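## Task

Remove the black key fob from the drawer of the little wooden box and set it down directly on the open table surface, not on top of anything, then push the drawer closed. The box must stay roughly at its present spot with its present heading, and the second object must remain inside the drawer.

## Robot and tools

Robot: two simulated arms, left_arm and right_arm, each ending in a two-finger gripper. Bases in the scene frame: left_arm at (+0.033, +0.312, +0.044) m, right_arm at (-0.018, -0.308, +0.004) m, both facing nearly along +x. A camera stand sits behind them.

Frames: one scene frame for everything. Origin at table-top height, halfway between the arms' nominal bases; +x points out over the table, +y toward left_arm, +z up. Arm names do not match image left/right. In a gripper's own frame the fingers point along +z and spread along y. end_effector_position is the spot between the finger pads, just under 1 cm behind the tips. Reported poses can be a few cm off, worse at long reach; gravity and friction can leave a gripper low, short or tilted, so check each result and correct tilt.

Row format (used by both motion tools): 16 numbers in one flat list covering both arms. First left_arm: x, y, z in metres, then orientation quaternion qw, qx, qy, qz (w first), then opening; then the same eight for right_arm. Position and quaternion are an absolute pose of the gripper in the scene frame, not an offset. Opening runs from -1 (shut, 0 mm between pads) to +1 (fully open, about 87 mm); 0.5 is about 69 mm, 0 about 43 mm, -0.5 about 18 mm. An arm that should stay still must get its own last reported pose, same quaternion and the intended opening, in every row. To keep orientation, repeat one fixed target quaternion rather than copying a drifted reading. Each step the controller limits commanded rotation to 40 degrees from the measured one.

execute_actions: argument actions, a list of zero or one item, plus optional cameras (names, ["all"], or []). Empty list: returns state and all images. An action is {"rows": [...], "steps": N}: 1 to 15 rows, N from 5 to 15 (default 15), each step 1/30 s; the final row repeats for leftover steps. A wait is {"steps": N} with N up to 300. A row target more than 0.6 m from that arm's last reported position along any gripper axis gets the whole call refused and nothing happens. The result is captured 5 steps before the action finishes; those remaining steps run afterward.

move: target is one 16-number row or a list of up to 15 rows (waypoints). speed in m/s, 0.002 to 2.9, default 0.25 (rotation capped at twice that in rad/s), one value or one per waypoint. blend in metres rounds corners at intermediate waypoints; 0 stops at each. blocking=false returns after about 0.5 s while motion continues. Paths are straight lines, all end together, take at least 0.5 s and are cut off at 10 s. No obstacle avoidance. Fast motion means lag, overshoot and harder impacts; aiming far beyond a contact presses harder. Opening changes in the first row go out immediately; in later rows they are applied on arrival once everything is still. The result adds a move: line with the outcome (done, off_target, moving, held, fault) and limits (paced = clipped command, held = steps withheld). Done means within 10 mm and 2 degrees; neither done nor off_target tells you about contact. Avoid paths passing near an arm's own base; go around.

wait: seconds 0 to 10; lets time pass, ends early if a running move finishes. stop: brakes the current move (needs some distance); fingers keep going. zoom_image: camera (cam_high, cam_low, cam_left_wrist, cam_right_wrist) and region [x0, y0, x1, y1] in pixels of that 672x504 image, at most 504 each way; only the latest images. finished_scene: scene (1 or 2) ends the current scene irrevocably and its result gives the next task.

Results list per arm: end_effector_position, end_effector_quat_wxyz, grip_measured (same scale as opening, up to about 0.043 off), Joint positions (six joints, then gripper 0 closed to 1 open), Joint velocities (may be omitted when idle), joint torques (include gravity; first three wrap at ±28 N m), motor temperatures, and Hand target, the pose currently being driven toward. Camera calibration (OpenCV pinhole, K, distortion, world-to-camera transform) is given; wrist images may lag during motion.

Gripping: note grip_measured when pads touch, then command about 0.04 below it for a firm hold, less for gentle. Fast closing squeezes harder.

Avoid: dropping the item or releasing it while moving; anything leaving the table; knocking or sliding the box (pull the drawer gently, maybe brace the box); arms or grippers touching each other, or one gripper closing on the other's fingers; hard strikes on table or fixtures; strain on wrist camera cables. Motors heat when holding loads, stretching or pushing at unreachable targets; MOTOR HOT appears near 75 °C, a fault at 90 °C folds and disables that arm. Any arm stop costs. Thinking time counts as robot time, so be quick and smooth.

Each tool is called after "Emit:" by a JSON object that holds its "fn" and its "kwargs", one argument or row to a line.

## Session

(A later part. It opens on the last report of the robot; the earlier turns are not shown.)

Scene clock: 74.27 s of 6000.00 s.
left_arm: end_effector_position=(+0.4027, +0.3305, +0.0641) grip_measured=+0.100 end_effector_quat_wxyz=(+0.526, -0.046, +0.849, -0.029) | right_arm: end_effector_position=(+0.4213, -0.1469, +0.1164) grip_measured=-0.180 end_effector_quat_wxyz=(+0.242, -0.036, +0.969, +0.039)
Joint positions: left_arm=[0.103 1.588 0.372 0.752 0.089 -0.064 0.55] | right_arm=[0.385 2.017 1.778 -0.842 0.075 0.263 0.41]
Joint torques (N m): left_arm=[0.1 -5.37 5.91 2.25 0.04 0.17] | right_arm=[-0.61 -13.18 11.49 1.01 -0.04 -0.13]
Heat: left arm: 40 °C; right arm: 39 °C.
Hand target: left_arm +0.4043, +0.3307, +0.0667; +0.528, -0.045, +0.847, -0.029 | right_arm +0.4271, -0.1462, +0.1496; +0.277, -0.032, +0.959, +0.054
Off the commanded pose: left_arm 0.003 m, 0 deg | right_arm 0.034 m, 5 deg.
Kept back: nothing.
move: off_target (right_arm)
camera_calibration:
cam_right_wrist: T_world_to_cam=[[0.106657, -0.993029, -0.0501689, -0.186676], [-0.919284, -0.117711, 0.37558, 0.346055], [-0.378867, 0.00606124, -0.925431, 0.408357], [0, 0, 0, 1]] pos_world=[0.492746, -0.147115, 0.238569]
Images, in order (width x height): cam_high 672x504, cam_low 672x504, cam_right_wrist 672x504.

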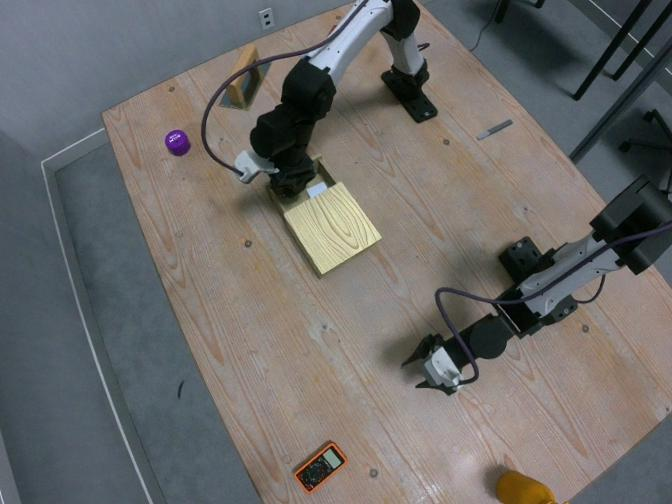

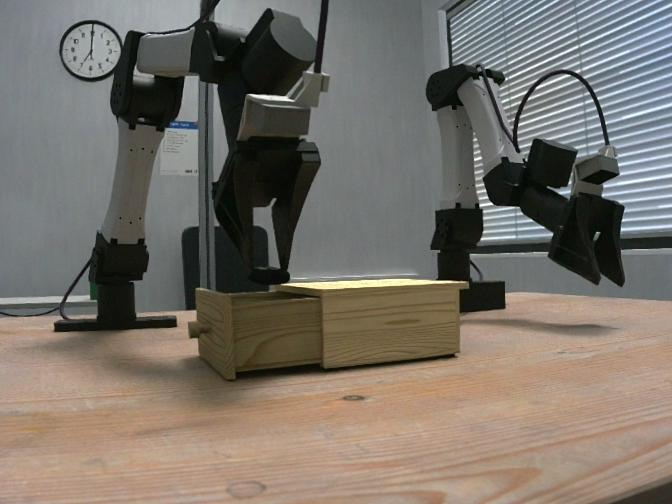

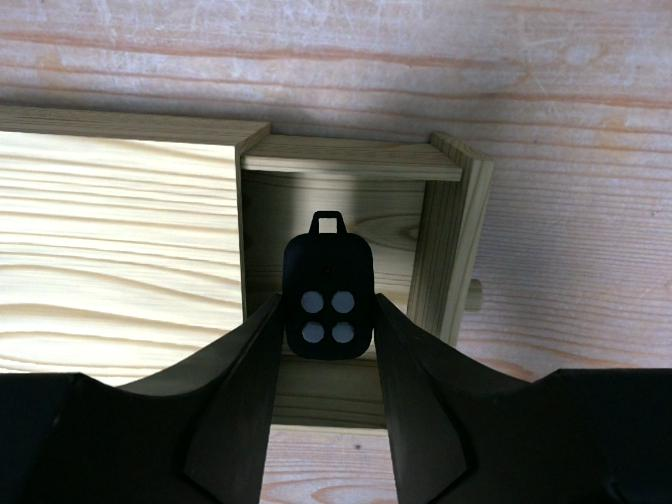

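Emit:
{"fn": "move", "kwargs": {
  "target": [
    [0.4044,0.3307,0.0667,0.528,-0.045,0.847,-0.029,0.1,0.428,-0.150,0.19,0.2756,-0.0313,0.9588,0.0443,-0.4],
    [0.4044,0.3307,0.0667,0.528,-0.045,0.847,-0.029,0.1,0.29,-0.34,0.16,0.2756,0,0.9613,0,-0.4],
    [0.4044,0.3307,0.0667,0.528,-0.045,0.847,-0.029,0.1,0.29,-0.34,0.05,0.2756,0,0.9613,0,-0.4]
  ],
  "speed": [0.15,0.3,0.12],
  "blend": [0.03,0.03,0],
  "cameras": ["cam_high","cam_low","cam_right_wrist"]
}}

Scene clock: 77.23 s of 6000.00 s.
left_arm: end_effector_position=(+0.4027, +0.3305, +0.0641) grip_measured=+0.100 end_effector_quat_wxyz=(+0.526, -0.046, +0.849, -0.029) | right_arm: end_effector_position=(+0.2853, -0.3386, +0.0519) grip_measured=-0.180 end_effector_quat_wxyz=(+0.269, +0.002, +0.963, -0.003)
Joint positions: left_arm=[0.103 1.588 0.372 0.752 0.089 -0.064 0.55] | right_arm=[-0.091 1.406 0.798 -0.421 -0.056 -0.101 0.41]
Joint torques (N m): left_arm=[0.06 -5.37 5.93 2.25 0.04 0.16] | right_arm=[-0.7 -3.45 7.53 1.36 -0.17 -0.23]
Heat: left arm: 40 °C; right arm: 39 °C.
Hand target: left_arm +0.4043, +0.3307, +0.0667; +0.528, -0.045, +0.847, -0.029 | right_arm +0.2899, -0.3400, +0.0501; +0.276, +0.000, +0.961, +0.000
Off the commanded pose: left_arm 0.003 m, 0 deg | right_arm 0.005 m, 1 deg.
Kept back: nothing.
move: done; blend cut to 0.0203 m at target 1
camera_calibration:
cam_right_wrist: T_world_to_cam=[[0.0134325, -0.999821, 0.0132884, -0.344838], [-0.944725, -0.00833612, 0.327756, 0.269387], [-0.327587, -0.0169565, -0.944669, 0.276959], [0, 0, 0, 1]] pos_world=[0.349857, -0.337834, 0.177923]
Images, in order (width x height): cam_high 672x504, cam_low 672x504, cam_right_wrist 672x504.

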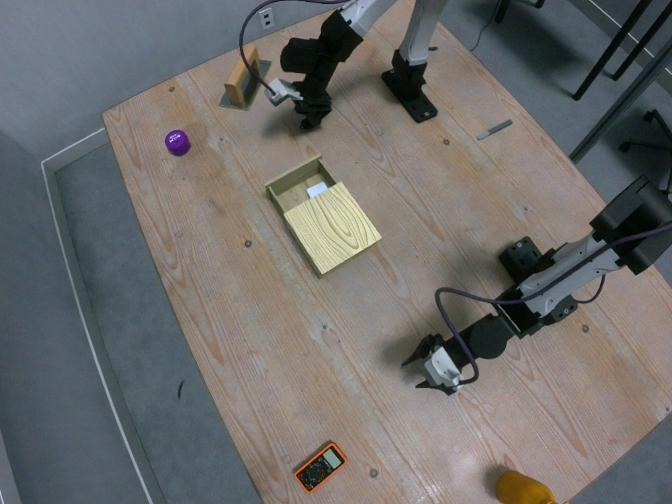

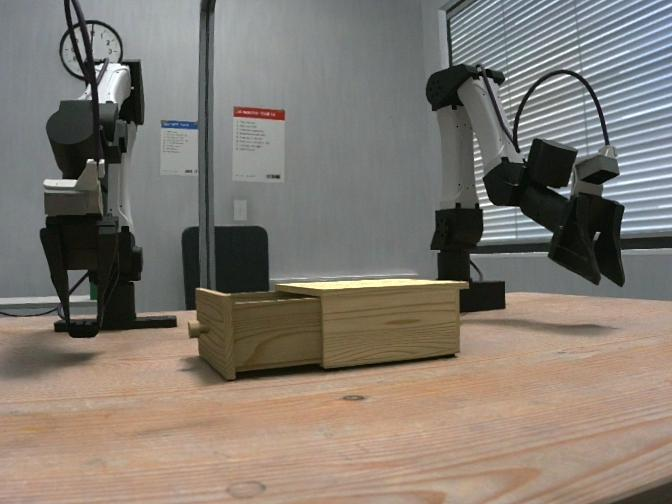

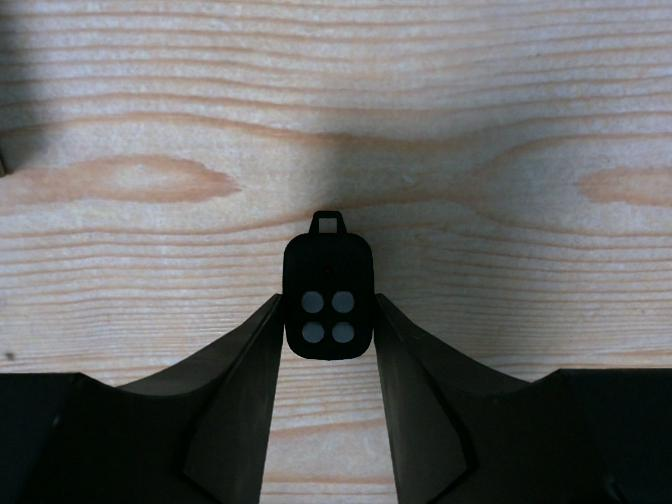

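Emit:
{"fn": "move", "kwargs": {
  "target": [0.4044,0.3307,0.0667,0.528,-0.045,0.847,-0.029,0.1,0.29,-0.34,0.022,0.2756,0,0.9613,0,-0.4],
  "speed": 0.04,
  "cameras": ["cam_low","cam_right_wrist"]
}}

Emit:
{"fn": "zoom_image", "kwargs": {
  "camera": "cam_low",
  "region": [20, 240, 160, 380]
}}

Scene clock: 78.40 s of 6000.00 s.
left_arm: end_effector_position=(+0.4027, +0.3305, +0.0641) grip_measured=+0.100 end_effector_quat_wxyz=(+0.526, -0.046, +0.849, -0.029) | right_arm: end_effector_position=(+0.2836, -0.3385, +0.0270) grip_measured=-0.180 end_effector_quat_wxyz=(+0.265, +0.002, +0.964, -0.002)
Joint positions: left_arm=[0.103 1.588 0.372 0.752 0.089 -0.064 0.55] | right_arm=[-0.091 1.452 0.732 -0.318 -0.056 -0.101 0.41]
Joint torques (N m): left_arm=[0.09 -5.38 5.91 2.24 0.05 0.15] | right_arm=[-0.61 -3.03 6.28 1.62 -0.14 -0.23]
Heat: left arm: 40 °C; right arm: 39 °C.
Hand target: left_arm +0.4043, +0.3307, +0.0667; +0.528, -0.045, +0.847, -0.029 | right_arm +0.2896, -0.3400, +0.0224; +0.275, +0.000, +0.961, +0.000
Off the commanded pose: left_arm 0.003 m, 0 deg | right_arm 0.008 m, 1 deg.
Kept back: nothing.
move: done
camera_calibration:
cam_right_wrist: T_world_to_cam=[[0.0138519, -0.999829, 0.0122106, -0.344474], [-0.941706, -0.00893929, 0.336318, 0.27467], [-0.336152, -0.0161575, -0.941669, 0.255526], [0, 0, 0, 1]] pos_world=[0.349325, -0.337832, 0.152451]
Images, in order (width x height): cam_low 672x504, cam_right_wrist 672x504.

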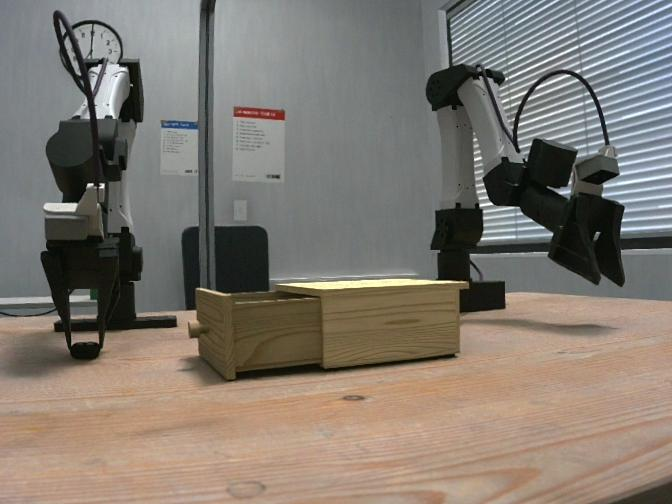

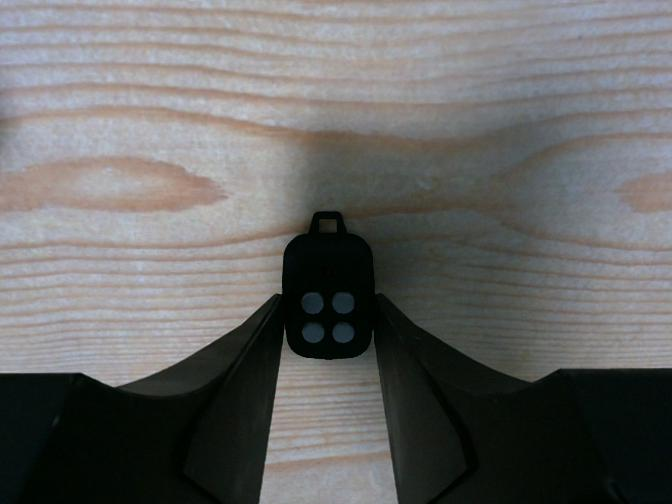

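Scaled by 3.600 from the camera's 672x504 image, which has a finer 960x720 frame.

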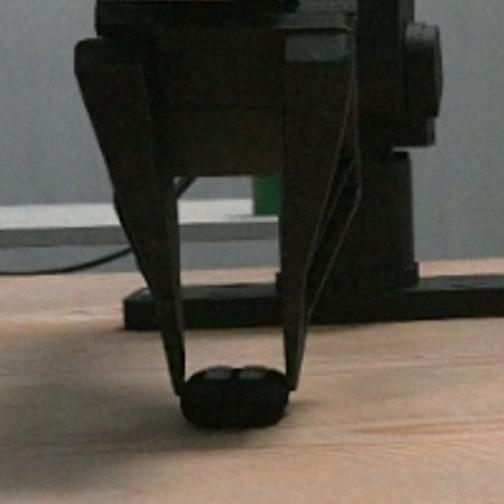

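Emit:
{"fn": "move", "kwargs": {
  "target": [0.4044,0.3307,0.0667,0.528,-0.045,0.847,-0.029,0.1,0.29,-0.34,0.010,0.2756,0,0.9613,0,-0.4],
  "speed": 0.03,
  "cameras": ["cam_low"]
}}

Emit:
{"fn": "zoom_image", "kwargs": {
  "camera": "cam_low",
  "region": [20, 240, 160, 380]
}}

Scene clock: 79.33 s of 6000.00 s.
left_arm: end_effector_position=(+0.4027, +0.3305, +0.0641) grip_measured=+0.100 end_effector_quat_wxyz=(+0.526, -0.046, +0.849, -0.029) | right_arm: end_effector_position=(+0.2839, -0.3388, +0.0251) grip_measured=-0.178 end_effector_quat_wxyz=(+0.268, +0.003, +0.963, -0.001)
Joint positions: left_arm=[0.103 1.588 0.372 0.752 0.089 -0.064 0.55] | right_arm=[-0.093 1.452 0.721 -0.3 -0.059 -0.101 0.411]
Joint torques (N m): left_arm=[0.12 -5.34 5.9 2.24 0.04 0.16] | right_arm=[-0.55 -1.32 4.44 1.95 -0.12 -0.25]
Heat: left arm: 40 °C; right arm: 38 °C.
Hand target: left_arm +0.4043, +0.3307, +0.0667; +0.528, -0.045, +0.847, -0.029 | right_arm +0.2884, -0.3399, +0.0114; +0.274, +0.000, +0.962, +0.000
Off the commanded pose: left_arm 0.003 m, 0 deg | right_arm 0.016 m, 1 deg.
Kept back: nothing.
move: off_target (right_arm)
Images, in order (width x height): cam_low 672x504.

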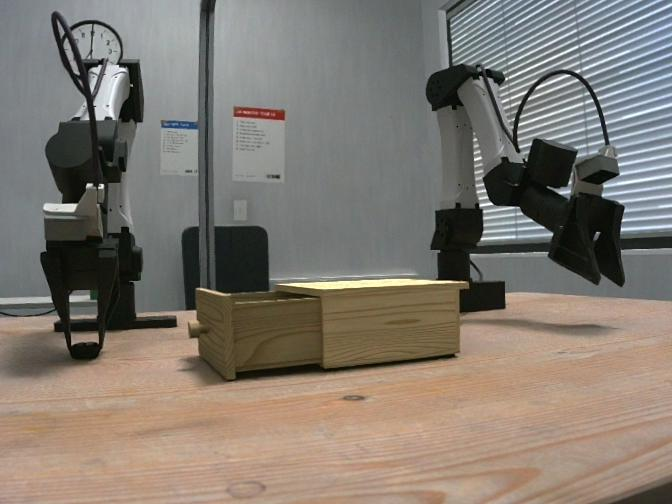

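Scaled by 3.600 from the camera's 672x504 image, which has a finer 960x720 frame.

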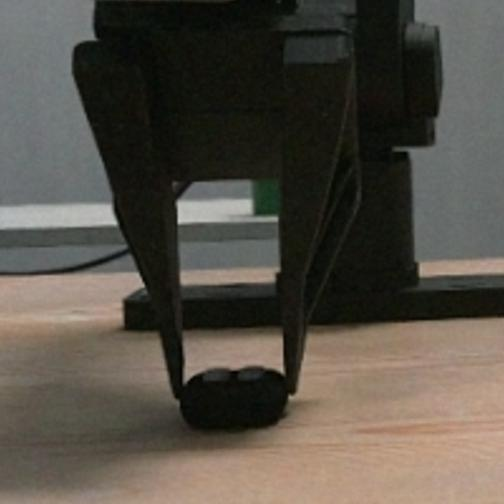

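Emit:
{"fn": "move", "kwargs": {
  "target": [
    [0.4044,0.3307,0.0667,0.528,-0.045,0.847,-0.029,0.1,0.284,-0.339,0.025,0.268,0.003,0.963,-0.001,0.15],
    [0.4044,0.3307,0.0667,0.528,-0.045,0.847,-0.029,0.1,0.284,-0.34,0.11,0.268,0.003,0.963,-0.001,0.15],
    [0.4044,0.3307,0.0667,0.528,-0.045,0.847,-0.029,0.1,0.395,-0.285,0.11,0.254,-0.192,0.947,0.051,-1],
    [0.4044,0.3307,0.0667,0.528,-0.045,0.847,-0.029,0.1,0.395,-0.275,0.048,0.254,-0.192,0.947,0.051,-1]
  ],
  "speed": [0.05,0.15,0.3,0.15],
  "blend": [0,0.02,0,0],
  "cameras": ["cam_high","cam_low","cam_right_wrist"]
}}

Scene clock: 83.97 s of 6000.00 s.
left_arm: end_effector_position=(+0.4027, +0.3305, +0.0641) grip_measured=+0.100 end_effector_quat_wxyz=(+0.526, -0.046, +0.849, -0.029) | right_arm: end_effector_position=(+0.3909, -0.2782, +0.0515) grip_measured=-0.973 end_effector_quat_wxyz=(+0.249, -0.193, +0.948, +0.050)
Joint positions: left_arm=[0.103 1.588 0.372 0.752 0.089 -0.064 0.55] | right_arm=[0.058 1.839 1.27 -0.517 -0.179 -0.329 0.013]
Joint torques (N m): left_arm=[0.1 -5.34 5.9 2.26 0.04 0.16] | right_arm=[0.73 -6.82 7.72 1.24 -0.12 -0.07]
Heat: left arm: 40 °C; right arm: 38 °C.
Hand target: left_arm +0.4043, +0.3307, +0.0667; +0.528, -0.045, +0.847, -0.029 | right_arm +0.3948, -0.2750, +0.0480; +0.254, -0.192, +0.947, +0.051
Off the commanded pose: left_arm 0.003 m, 0 deg | right_arm 0.006 m, 1 deg.
Kept back: nothing.
move: done
camera_calibration:
cam_right_wrist: T_world_to_cam=[[0.407618, -0.913091, 0.0105649, -0.415694], [-0.854737, -0.377445, 0.356314, 0.230378], [-0.32136, -0.15427, -0.934306, 0.271014], [0, 0, 0, 1]] pos_world=[0.45345, -0.250802, 0.175515]
Images, in order (width x height): cam_high 672x504, cam_low 672x504, cam_right_wrist 672x504.

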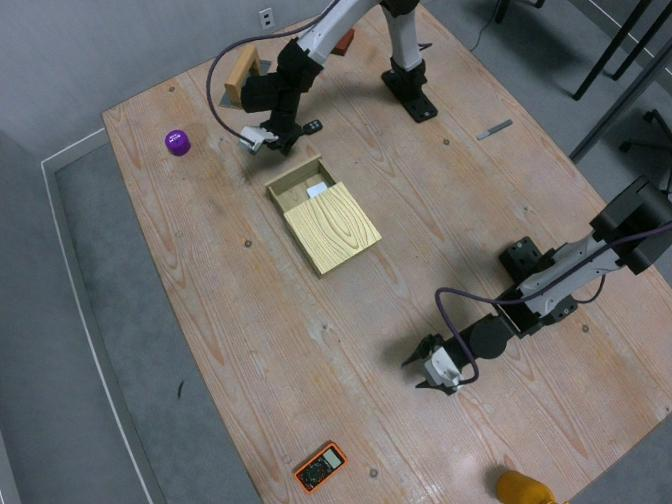

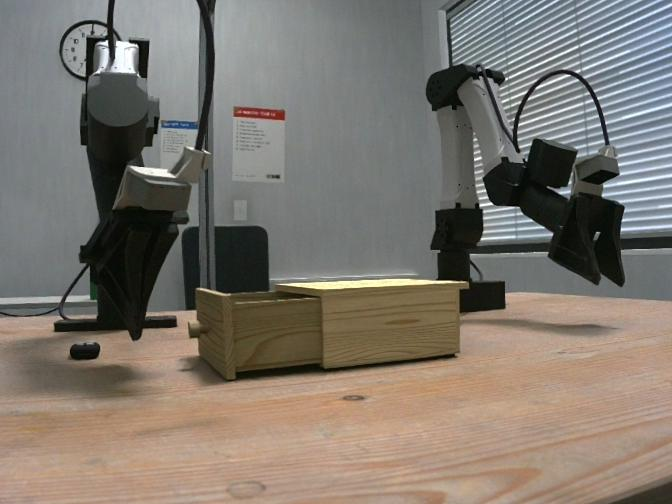

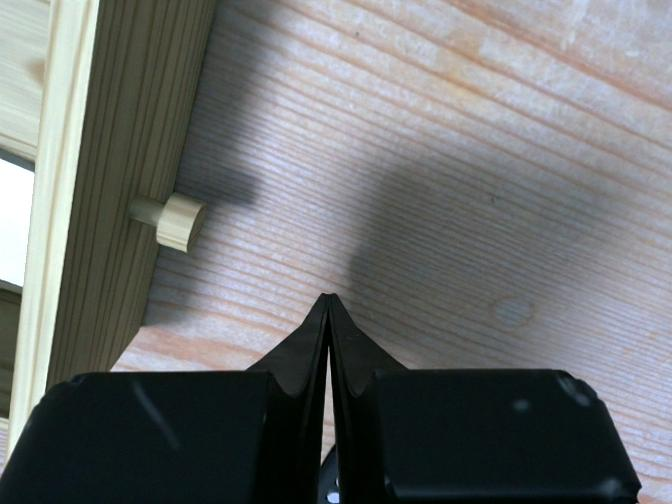

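Emit:
{"fn": "move", "kwargs": {
  "target": [
    [0.4044,0.3307,0.0667,0.528,-0.045,0.847,-0.029,0.1,0.405,-0.245,0.047,0.254,-0.192,0.947,0.051,-1],
    [0.4044,0.3307,0.0667,0.528,-0.045,0.847,-0.029,0.1,0.405,-0.135,0.047,0.254,-0.192,0.947,0.051,-1]
  ],
  "speed": [0.1,0.08],
  "blend": [0.01,0],
  "cameras": ["cam_high","cam_low","cam_right_wrist"]
}}

Scene clock: 86.23 s of 6000.00 s.
left_arm: end_effector_position=(+0.4027, +0.3305, +0.0641) grip_measured=+0.100 end_effector_quat_wxyz=(+0.526, -0.046, +0.849, -0.029) | right_arm: end_effector_position=(+0.3970, -0.1630, +0.0449) grip_measured=-0.973 end_effector_quat_wxyz=(+0.241, -0.184, +0.953, +0.016)
Joint positions: left_arm=[0.103 1.588 0.372 0.752 0.089 -0.064 0.55] | right_arm=[0.387 1.96 1.411 -0.537 0.047 -0.035 0.013]
Joint torques (N m): left_arm=[0.08 -5.41 5.87 2.25 0.04 0.17] | right_arm=[3 -6.72 11.38 1.32 -0.54 0.07]
Heat: left arm: 41 °C; right arm: 38 °C.
Hand target: left_arm +0.4043, +0.3307, +0.0667; +0.528, -0.045, +0.847, -0.029 | right_arm +0.4034, -0.1358, +0.0479; +0.253, -0.193, +0.947, +0.051
Off the commanded pose: left_arm 0.003 m, 0 deg | right_arm 0.029 m, 4 deg.
Kept back: nothing.
move: off_target (right_arm)
camera_calibration:
cam_right_wrist: T_world_to_cam=[[0.37517, -0.924591, 0.0661704, -0.304406], [-0.864527, -0.323256, 0.384835, 0.292977], [-0.334425, -0.201585, -0.92061, 0.281488], [0, 0, 0, 1]] pos_world=[0.461627, -0.130001, 0.166535]
Images, in order (width x height): cam_high 672x504, cam_low 672x504, cam_right_wrist 672x504.

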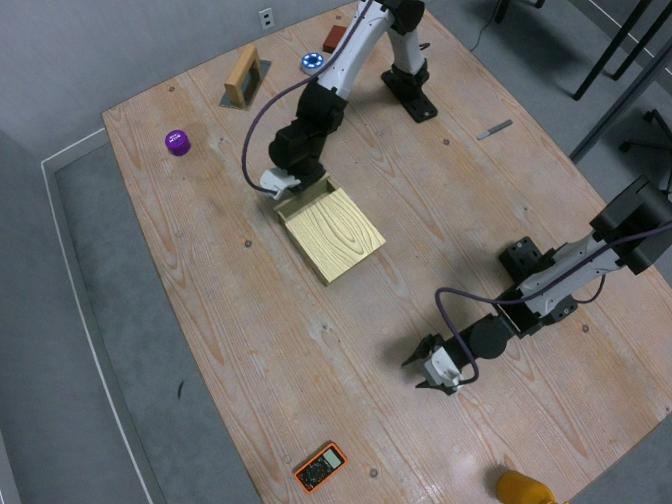

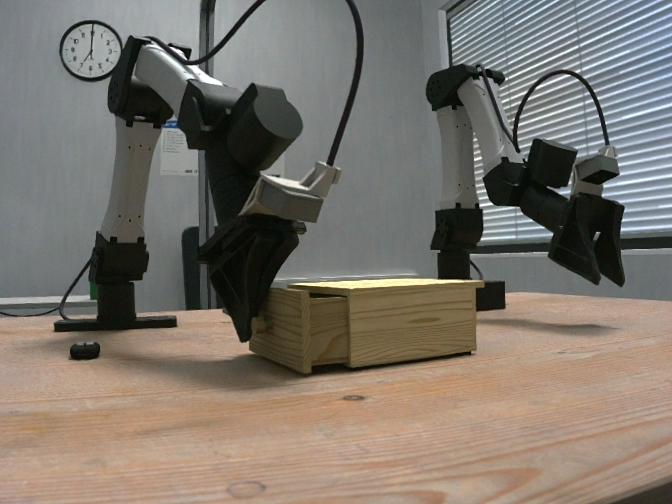

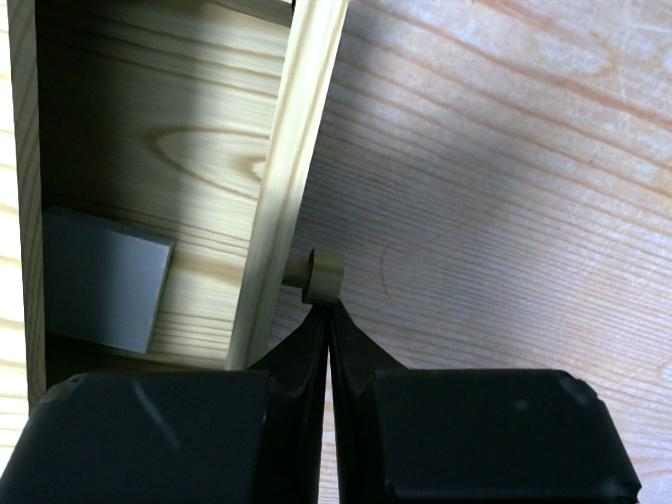

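Emit:
{"fn": "zoom_image", "kwargs": {
  "camera": "cam_high",
  "region": [240, 140, 400, 300]
}}

Scaled by 3.150 from the camera's 672x504 image, which has a finer 960x720 frame.

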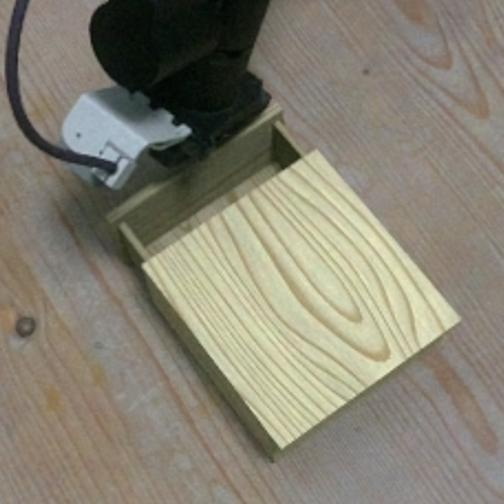

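Emit:
{"fn": "move", "kwargs": {
  "target": [
    [0.4044,0.3307,0.0667,0.528,-0.045,0.847,-0.029,0.1,0.398,-0.195,0.055,0.254,-0.192,0.947,0.051,-1],
    [0.4044,0.3307,0.0667,0.528,-0.045,0.847,-0.029,0.1,0.350,-0.195,0.05,0.254,-0.192,0.947,0.051,-1],
    [0.4044,0.3307,0.0667,0.528,-0.045,0.847,-0.029,0.1,0.350,-0.115,0.048,0.254,-0.192,0.947,0.051,-1]
  ],
  "speed": [0.12,0.12,0.06],
  "blend": [0.01,0.01,0],
  "cameras": ["cam_high","cam_low"]
}}

Emit:
{"fn": "zoom_image", "kwargs": {
  "camera": "cam_high",
  "region": [240, 140, 400, 300]
}}

Scene clock: 89.40 s of 6000.00 s.
left_arm: end_effector_position=(+0.4027, +0.3305, +0.0641) grip_measured=+0.100 end_effector_quat_wxyz=(+0.526, -0.046, +0.849, -0.029) | right_arm: end_effector_position=(+0.3421, -0.1443, +0.0460) grip_measured=-0.974 end_effector_quat_wxyz=(+0.240, -0.181, +0.953, +0.015)
Joint positions: left_arm=[0.103 1.588 0.372 0.752 0.089 -0.064 0.55] | right_arm=[0.493 1.807 1.212 -0.499 0.099 0.062 0.013]
Joint torques (N m): left_arm=[0.06 -5.33 5.93 2.26 0.05 0.16] | right_arm=[3.26 -5.31 11.25 1.34 -0.47 0]
Heat: left arm: 41 °C; right arm: 38 °C.
Hand target: left_arm +0.4043, +0.3307, +0.0667; +0.528, -0.045, +0.847, -0.029 | right_arm +0.3483, -0.1159, +0.0492; +0.253, -0.193, +0.947, +0.051
Off the commanded pose: left_arm 0.003 m, 0 deg | right_arm 0.030 m, 5 deg.
Kept back: nothing.
move: off_target (right_arm)
Images, in order (width x height): cam_high 672x504, cam_low 672x504.

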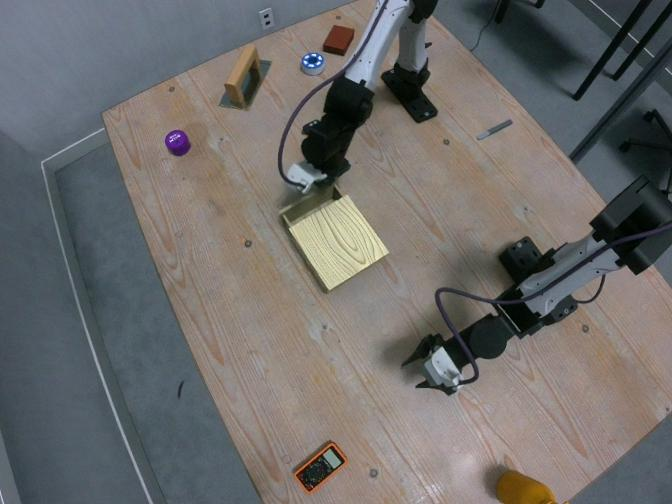

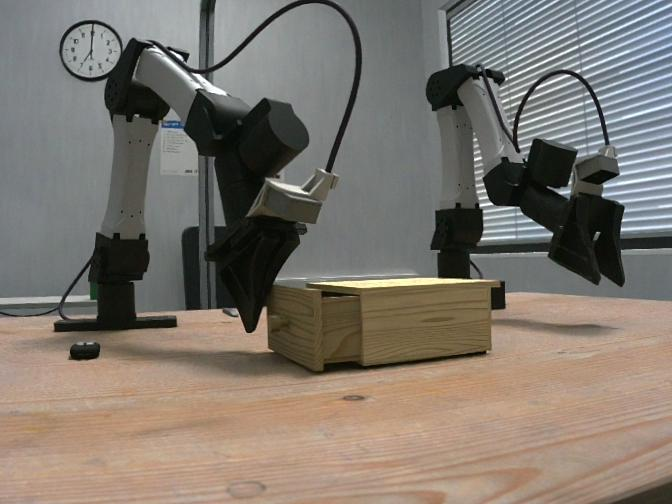

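Scaled by 3.150 from the camera's 672x504 image, which has a finer 960x720 frame.

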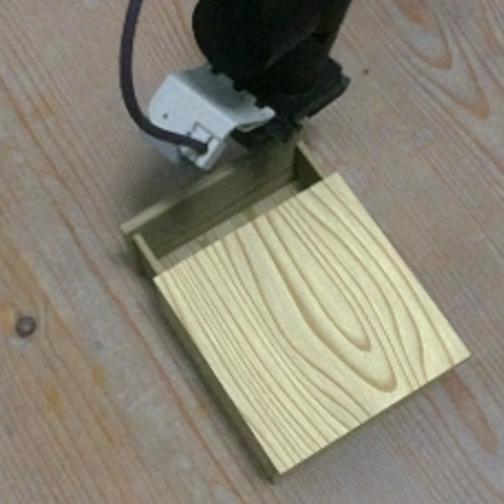

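Emit:
{"fn": "move", "kwargs": {
  "target": [
    [0.41,0.21,0.12,0.2523,0.2154,0.9418,-0.0577,-1,0.346,-0.17,0.05,0.254,-0.192,0.947,0.051,-1],
    [0.43,0.145,0.06,0.2523,0.2154,0.9418,-0.0577,-1,0.346,-0.17,0.05,0.254,-0.192,0.947,0.051,-1]
  ],
  "speed": [0.25,0.15],
  "blend": [0.03,0],
  "cameras": ["all"]
}}

Scene clock: 92.70 s of 6000.00 s.
left_arm: end_effector_position=(+0.4198, +0.1471, +0.0574) grip_measured=-0.993 end_effector_quat_wxyz=(+0.240, +0.220, +0.943, -0.063) | right_arm: end_effector_position=(+0.3398, -0.1711, +0.0351) grip_measured=-0.974 end_effector_quat_wxyz=(+0.227, -0.191, +0.954, +0.043)
Joint positions: left_arm=[-0.386 1.919 1.23 -0.382 0.047 0.057 0.004] | right_arm=[0.393 1.785 1.145 -0.465 -0.01 -0.03 0.013]
Joint torques (N m): left_arm=[-0.14 -8.12 8.79 1.72 -0.13 0.08] | right_arm=[-0.57 -10.48 6.89 1.24 -0.13 -0.24]
Heat: left arm: 41 °C; right arm: 39 °C.
Hand target: left_arm +0.4296, +0.1451, +0.0602; +0.252, +0.215, +0.942, -0.058 | right_arm +0.3459, -0.1701, +0.0499; +0.254, -0.192, +0.947, +0.050
Off the commanded pose: left_arm 0.011 m, 2 deg | right_arm 0.016 m, 3 deg.
Kept back: nothing.
move: off_target (left_arm, right_arm)
camera_calibration:
cam_left_wrist: T_world_to_cam=[[-0.442905, -0.896568, 0.00111336, 0.315826], [-0.842819, 0.416775, 0.340521, 0.297616], [-0.305765, 0.14988, -0.940236, 0.30492], [0, 0, 0, 1]] pos_world=[0.483951, 0.113419, 0.185]
cam_right_wrist: T_world_to_cam=[[0.401763, -0.915657, 0.0126409, -0.295459], [-0.840711, -0.363336, 0.401486, 0.229045], [-0.363031, -0.171929, -0.915778, 0.266202], [0, 0, 0, 1]] pos_world=[0.407905, -0.141551, 0.155559]

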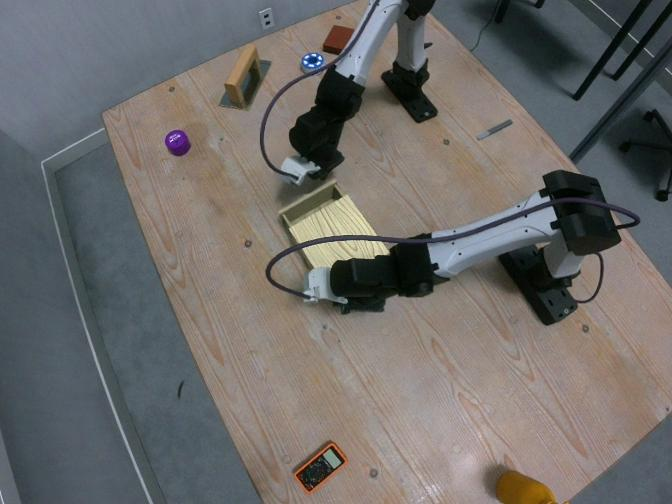

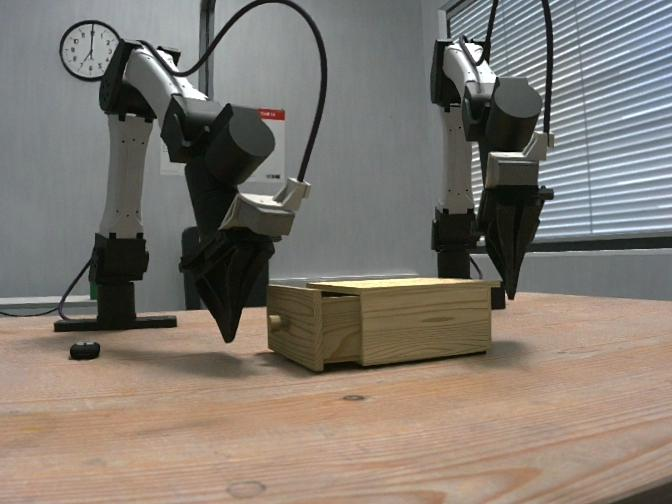

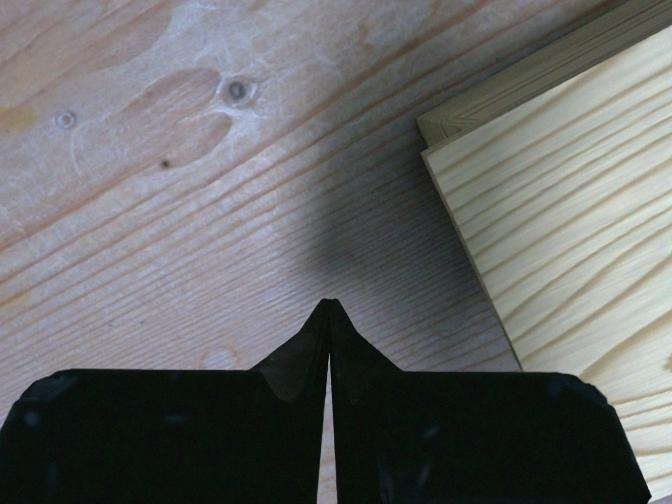

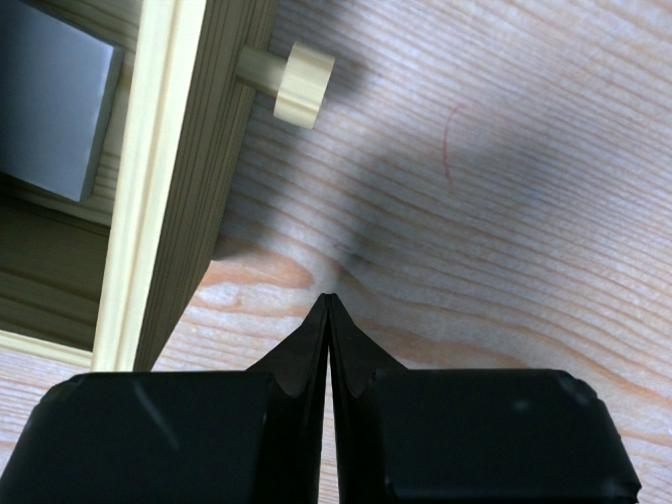

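Emit:
{"fn": "move", "kwargs": {
  "target": [
    [0.432,0.105,0.045,0.2523,0.2154,0.9418,-0.0577,-1,0.350,-0.165,0.055,0.254,-0.192,0.947,0.051,-1],
    [0.432,0.105,0.045,0.2523,0.2154,0.9418,-0.0577,-1,0.350,-0.085,0.052,0.254,-0.192,0.947,0.051,-1]
  ],
  "speed": [0.08,0.06],
  "cameras": ["cam_high","cam_low","cam_left_wrist","cam_right_wrist"]
}}

Emit:
{"fn": "zoom_image", "kwargs": {
  "camera": "cam_high",
  "region": [240, 140, 400, 300]
}}

Scene clock: 95.57 s of 6000.00 s.
left_arm: end_effector_position=(+0.4232, +0.1101, +0.0439) grip_measured=-0.993 end_effector_quat_wxyz=(+0.241, +0.218, +0.944, -0.060) | right_arm: end_effector_position=(+0.3426, -0.1181, +0.0516) grip_measured=-0.974 end_effector_quat_wxyz=(+0.239, -0.182, +0.954, +0.009)
Joint positions: left_arm=[-0.473 2.004 1.292 -0.356 -0.003 -0.022 0.003] | right_arm=[0.561 1.851 1.294 -0.549 0.139 0.12 0.013]
Joint torques (N m): left_arm=[-0.53 -8.36 8.8 1.75 -0.13 0.06] | right_arm=[3.25 -5.38 11.17 1.51 -0.53 0.04]
Heat: left arm: 42 °C; right arm: 39 °C.
Hand target: left_arm +0.4317, +0.1050, +0.0452; +0.252, +0.215, +0.942, -0.058 | right_arm +0.3480, -0.0863, +0.0535; +0.253, -0.193, +0.947, +0.051
Off the commanded pose: left_arm 0.010 m, 1 deg | right_arm 0.034 m, 5 deg.
Kept back: nothing.
move: off_target (right_arm)
camera_calibration:
cam_left_wrist: T_world_to_cam=[[-0.437692, -0.899117, -0.00391725, 0.282422], [-0.846324, 0.410513, 0.339432, 0.322796], [-0.303581, 0.151882, -0.940622, 0.297626], [0, 0, 0, 1]] pos_world=[0.487158, 0.0762142, 0.171493]
cam_right_wrist: T_world_to_cam=[[0.369522, -0.92599, 0.0774324, -0.241732], [-0.866449, -0.313253, 0.388766, 0.259541], [-0.335737, -0.210749, -0.918077, 0.277665], [0, 0, 0, 1]] pos_world=[0.407427, -0.0840217, 0.172735]

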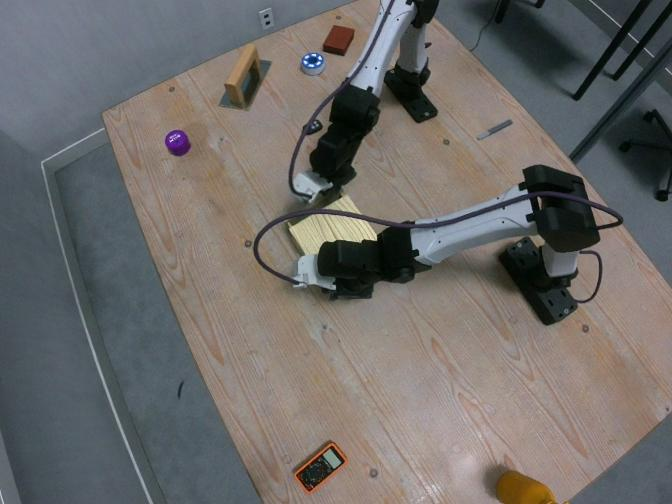

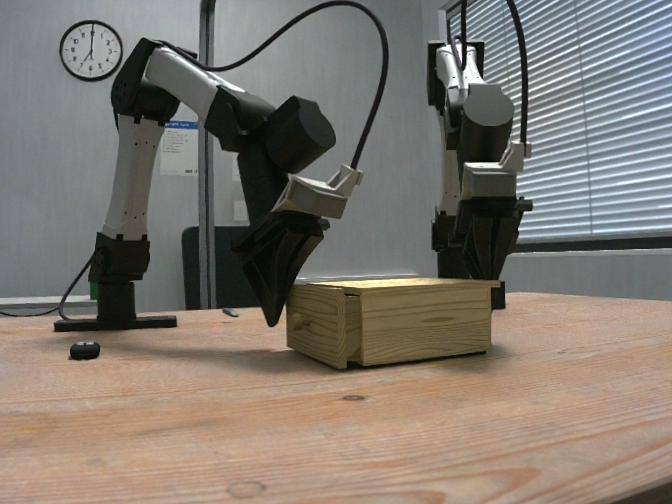

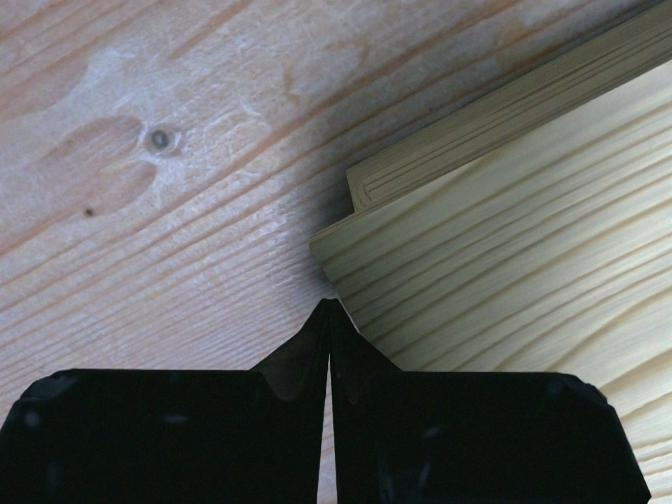

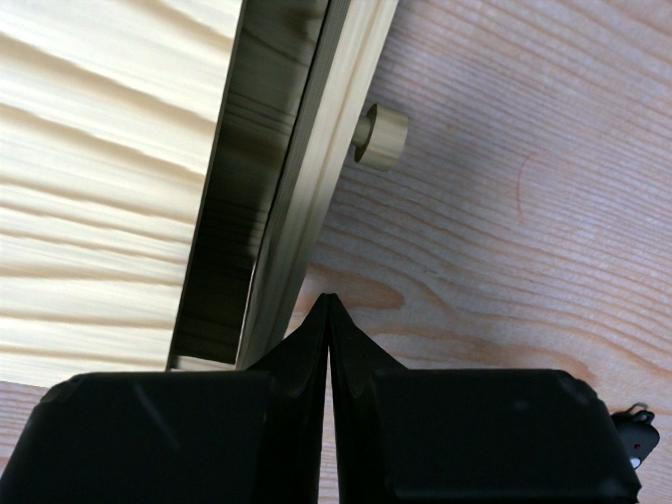

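Scaled by 3.150 from the camera's 672x504 image, which has a finer 960x720 frame.

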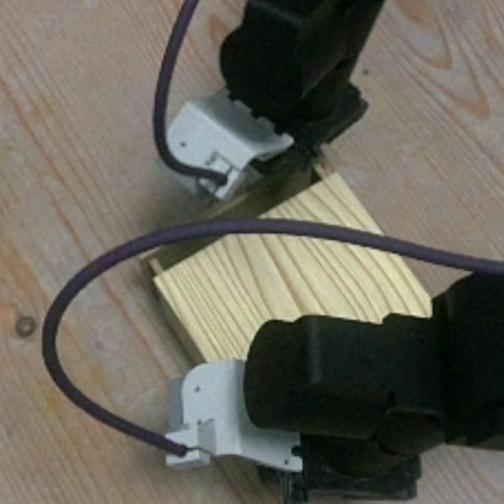

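Emit:
{"fn": "move", "kwargs": {
  "target": [0.432,0.105,0.045,0.2523,0.2154,0.9418,-0.0577,-1,0.355,-0.055,0.052,0.254,-0.192,0.947,0.051,-1],
  "speed": 0.06,
  "cameras": ["cam_high","cam_low","cam_right_wrist"]
}}

Emit:
{"fn": "zoom_image", "kwargs": {
  "camera": "cam_high",
  "region": [240, 140, 400, 300]
}}

Scene clock: 96.60 s of 6000.00 s.
left_arm: end_effector_position=(+0.4241, +0.1118, +0.0439) grip_measured=-0.993 end_effector_quat_wxyz=(+0.243, +0.217, +0.944, -0.055) | right_arm: end_effector_position=(+0.3471, -0.0976, +0.0528) grip_measured=-0.974 end_effector_quat_wxyz=(+0.235, -0.180, +0.955, -0.004)
Joint positions: left_arm=[-0.473 2.004 1.292 -0.356 -0.014 -0.022 0.003] | right_arm=[0.612 1.92 1.396 -0.607 0.185 0.168 0.013]
Joint torques (N m): left_arm=[-0.53 -8.39 8.84 1.75 -0.04 0.07] | right_arm=[3.99 -5.71 11.26 1.67 -0.65 0.07]
Heat: left arm: 42 °C; right arm: 39 °C.
Hand target: left_arm +0.4317, +0.1050, +0.0452; +0.252, +0.215, +0.942, -0.058 | right_arm +0.3519, -0.0572, +0.0544; +0.253, -0.193, +0.947, +0.050
Off the commanded pose: left_arm 0.011 m, 1 deg | right_arm 0.043 m, 7 deg.
Kept back: nothing.
move: off_target (left_arm, right_arm)
camera_calibration:
cam_right_wrist: T_world_to_cam=[[0.359693, -0.92763, 0.100614, -0.222522], [-0.868029, -0.293114, 0.400762, 0.271198], [-0.342268, -0.231487, -0.910641, 0.284468], [0, 0, 0, 1]] pos_world=[0.412811, -0.0610753, 0.172751]
Images, in order (width x height): cam_high 672x504, cam_low 672x504, cam_right_wrist 672x504.

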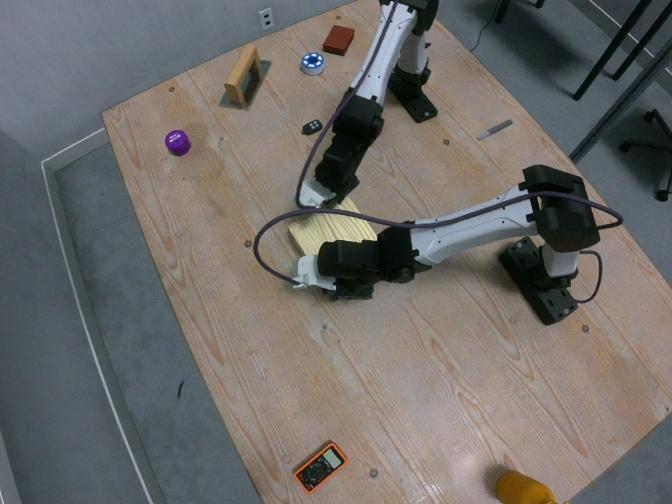

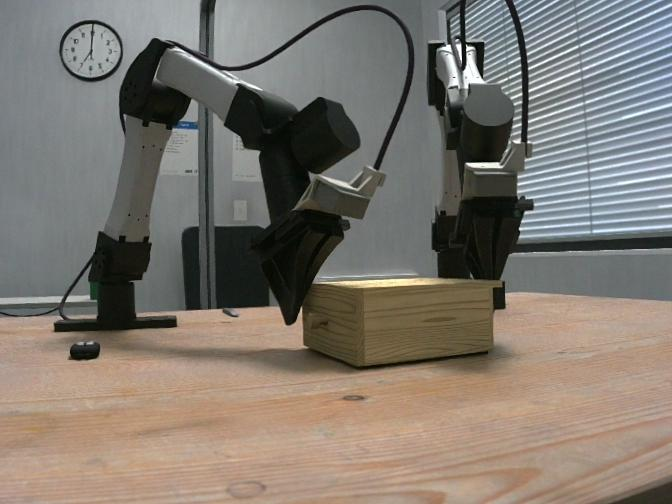

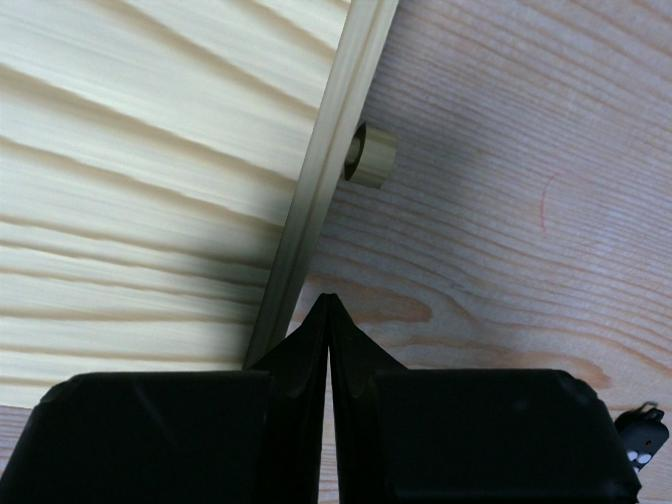

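Scaled by 3.150 from the camera's 672x504 image, which has a finer 960x720 frame.

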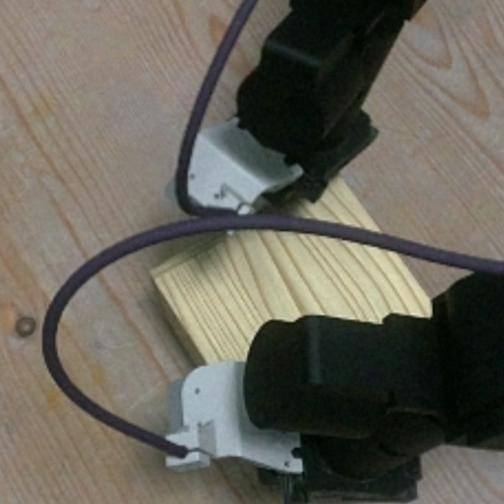

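Emit:
{"fn": "move", "kwargs": {
  "target": [0.432,0.105,0.045,0.2523,0.2154,0.9418,-0.0577,-1,0.348,-0.030,0.052,0.254,-0.192,0.947,0.051,-1],
  "speed": 0.05,
  "cameras": ["cam_high","cam_right_wrist"]
}}

Emit:
{"fn": "zoom_image", "kwargs": {
  "camera": "cam_high",
  "region": [240, 140, 400, 300]
}}

Scene clock: 97.63 s of 6000.00 s.
left_arm: end_effector_position=(+0.4265, +0.1167, +0.0440) grip_measured=-0.993 end_effector_quat_wxyz=(+0.246, +0.213, +0.945, -0.041) | right_arm: end_effector_position=(+0.3420, -0.0883, +0.0537) grip_measured=-0.974 end_effector_quat_wxyz=(+0.233, -0.175, +0.956, -0.029)
Joint positions: left_arm=[-0.473 2.004 1.292 -0.356 -0.045 -0.022 0.003] | right_arm=[0.659 1.948 1.44 -0.657 0.248 0.215 0.013]
Joint torques (N m): left_arm=[-0.53 -8.43 8.9 1.75 0.26 0.07] | right_arm=[5.29 -5.85 11.73 1.78 -0.96 0.11]
Heat: left arm: 42 °C; right arm: 39 °C.
Hand target: left_arm +0.4317, +0.1051, +0.0453; +0.252, +0.216, +0.942, -0.058 | right_arm +0.3429, -0.0339, +0.0563; +0.252, -0.194, +0.947, +0.049
Off the commanded pose: left_arm 0.013 m, 2 deg | right_arm 0.059 m, 10 deg.
Kept back: nothing.
move: off_target (left_arm, right_arm)
camera_calibration:
cam_right_wrist: T_world_to_cam=[[0.339098, -0.929735, 0.143549, -0.207469], [-0.875473, -0.256023, 0.409878, 0.274427], [-0.344326, -0.264662, -0.900774, 0.282917], [0, 0, 0, 1]] pos_world=[0.408021, -0.0477544, 0.172144]
Images, in order (width x height): cam_high 672x504, cam_right_wrist 672x504.

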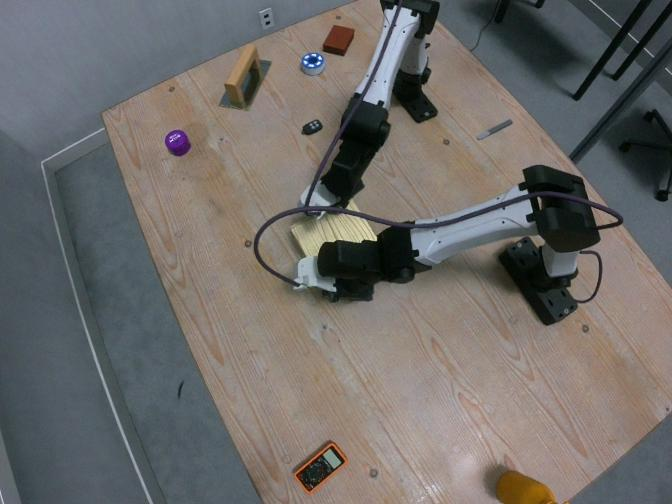

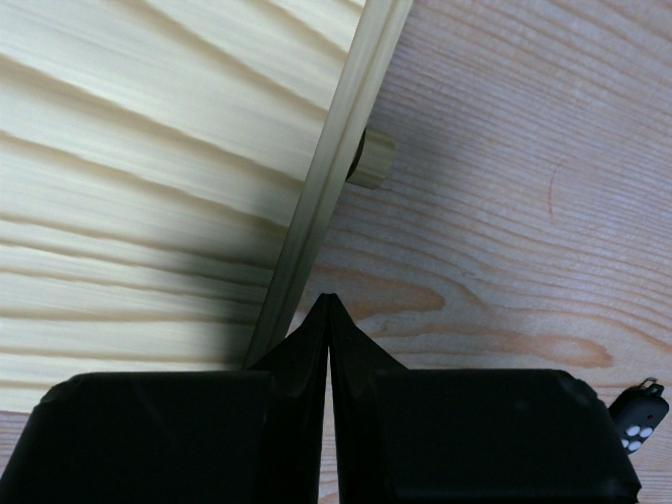

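Scaled by 3.150 from the camera's 672x504 image, which has a finer 960x720 frame.

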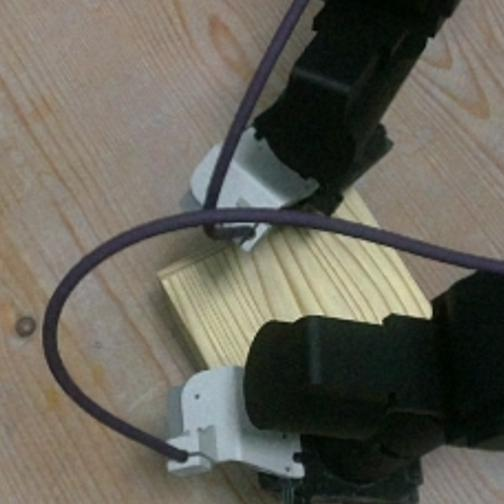

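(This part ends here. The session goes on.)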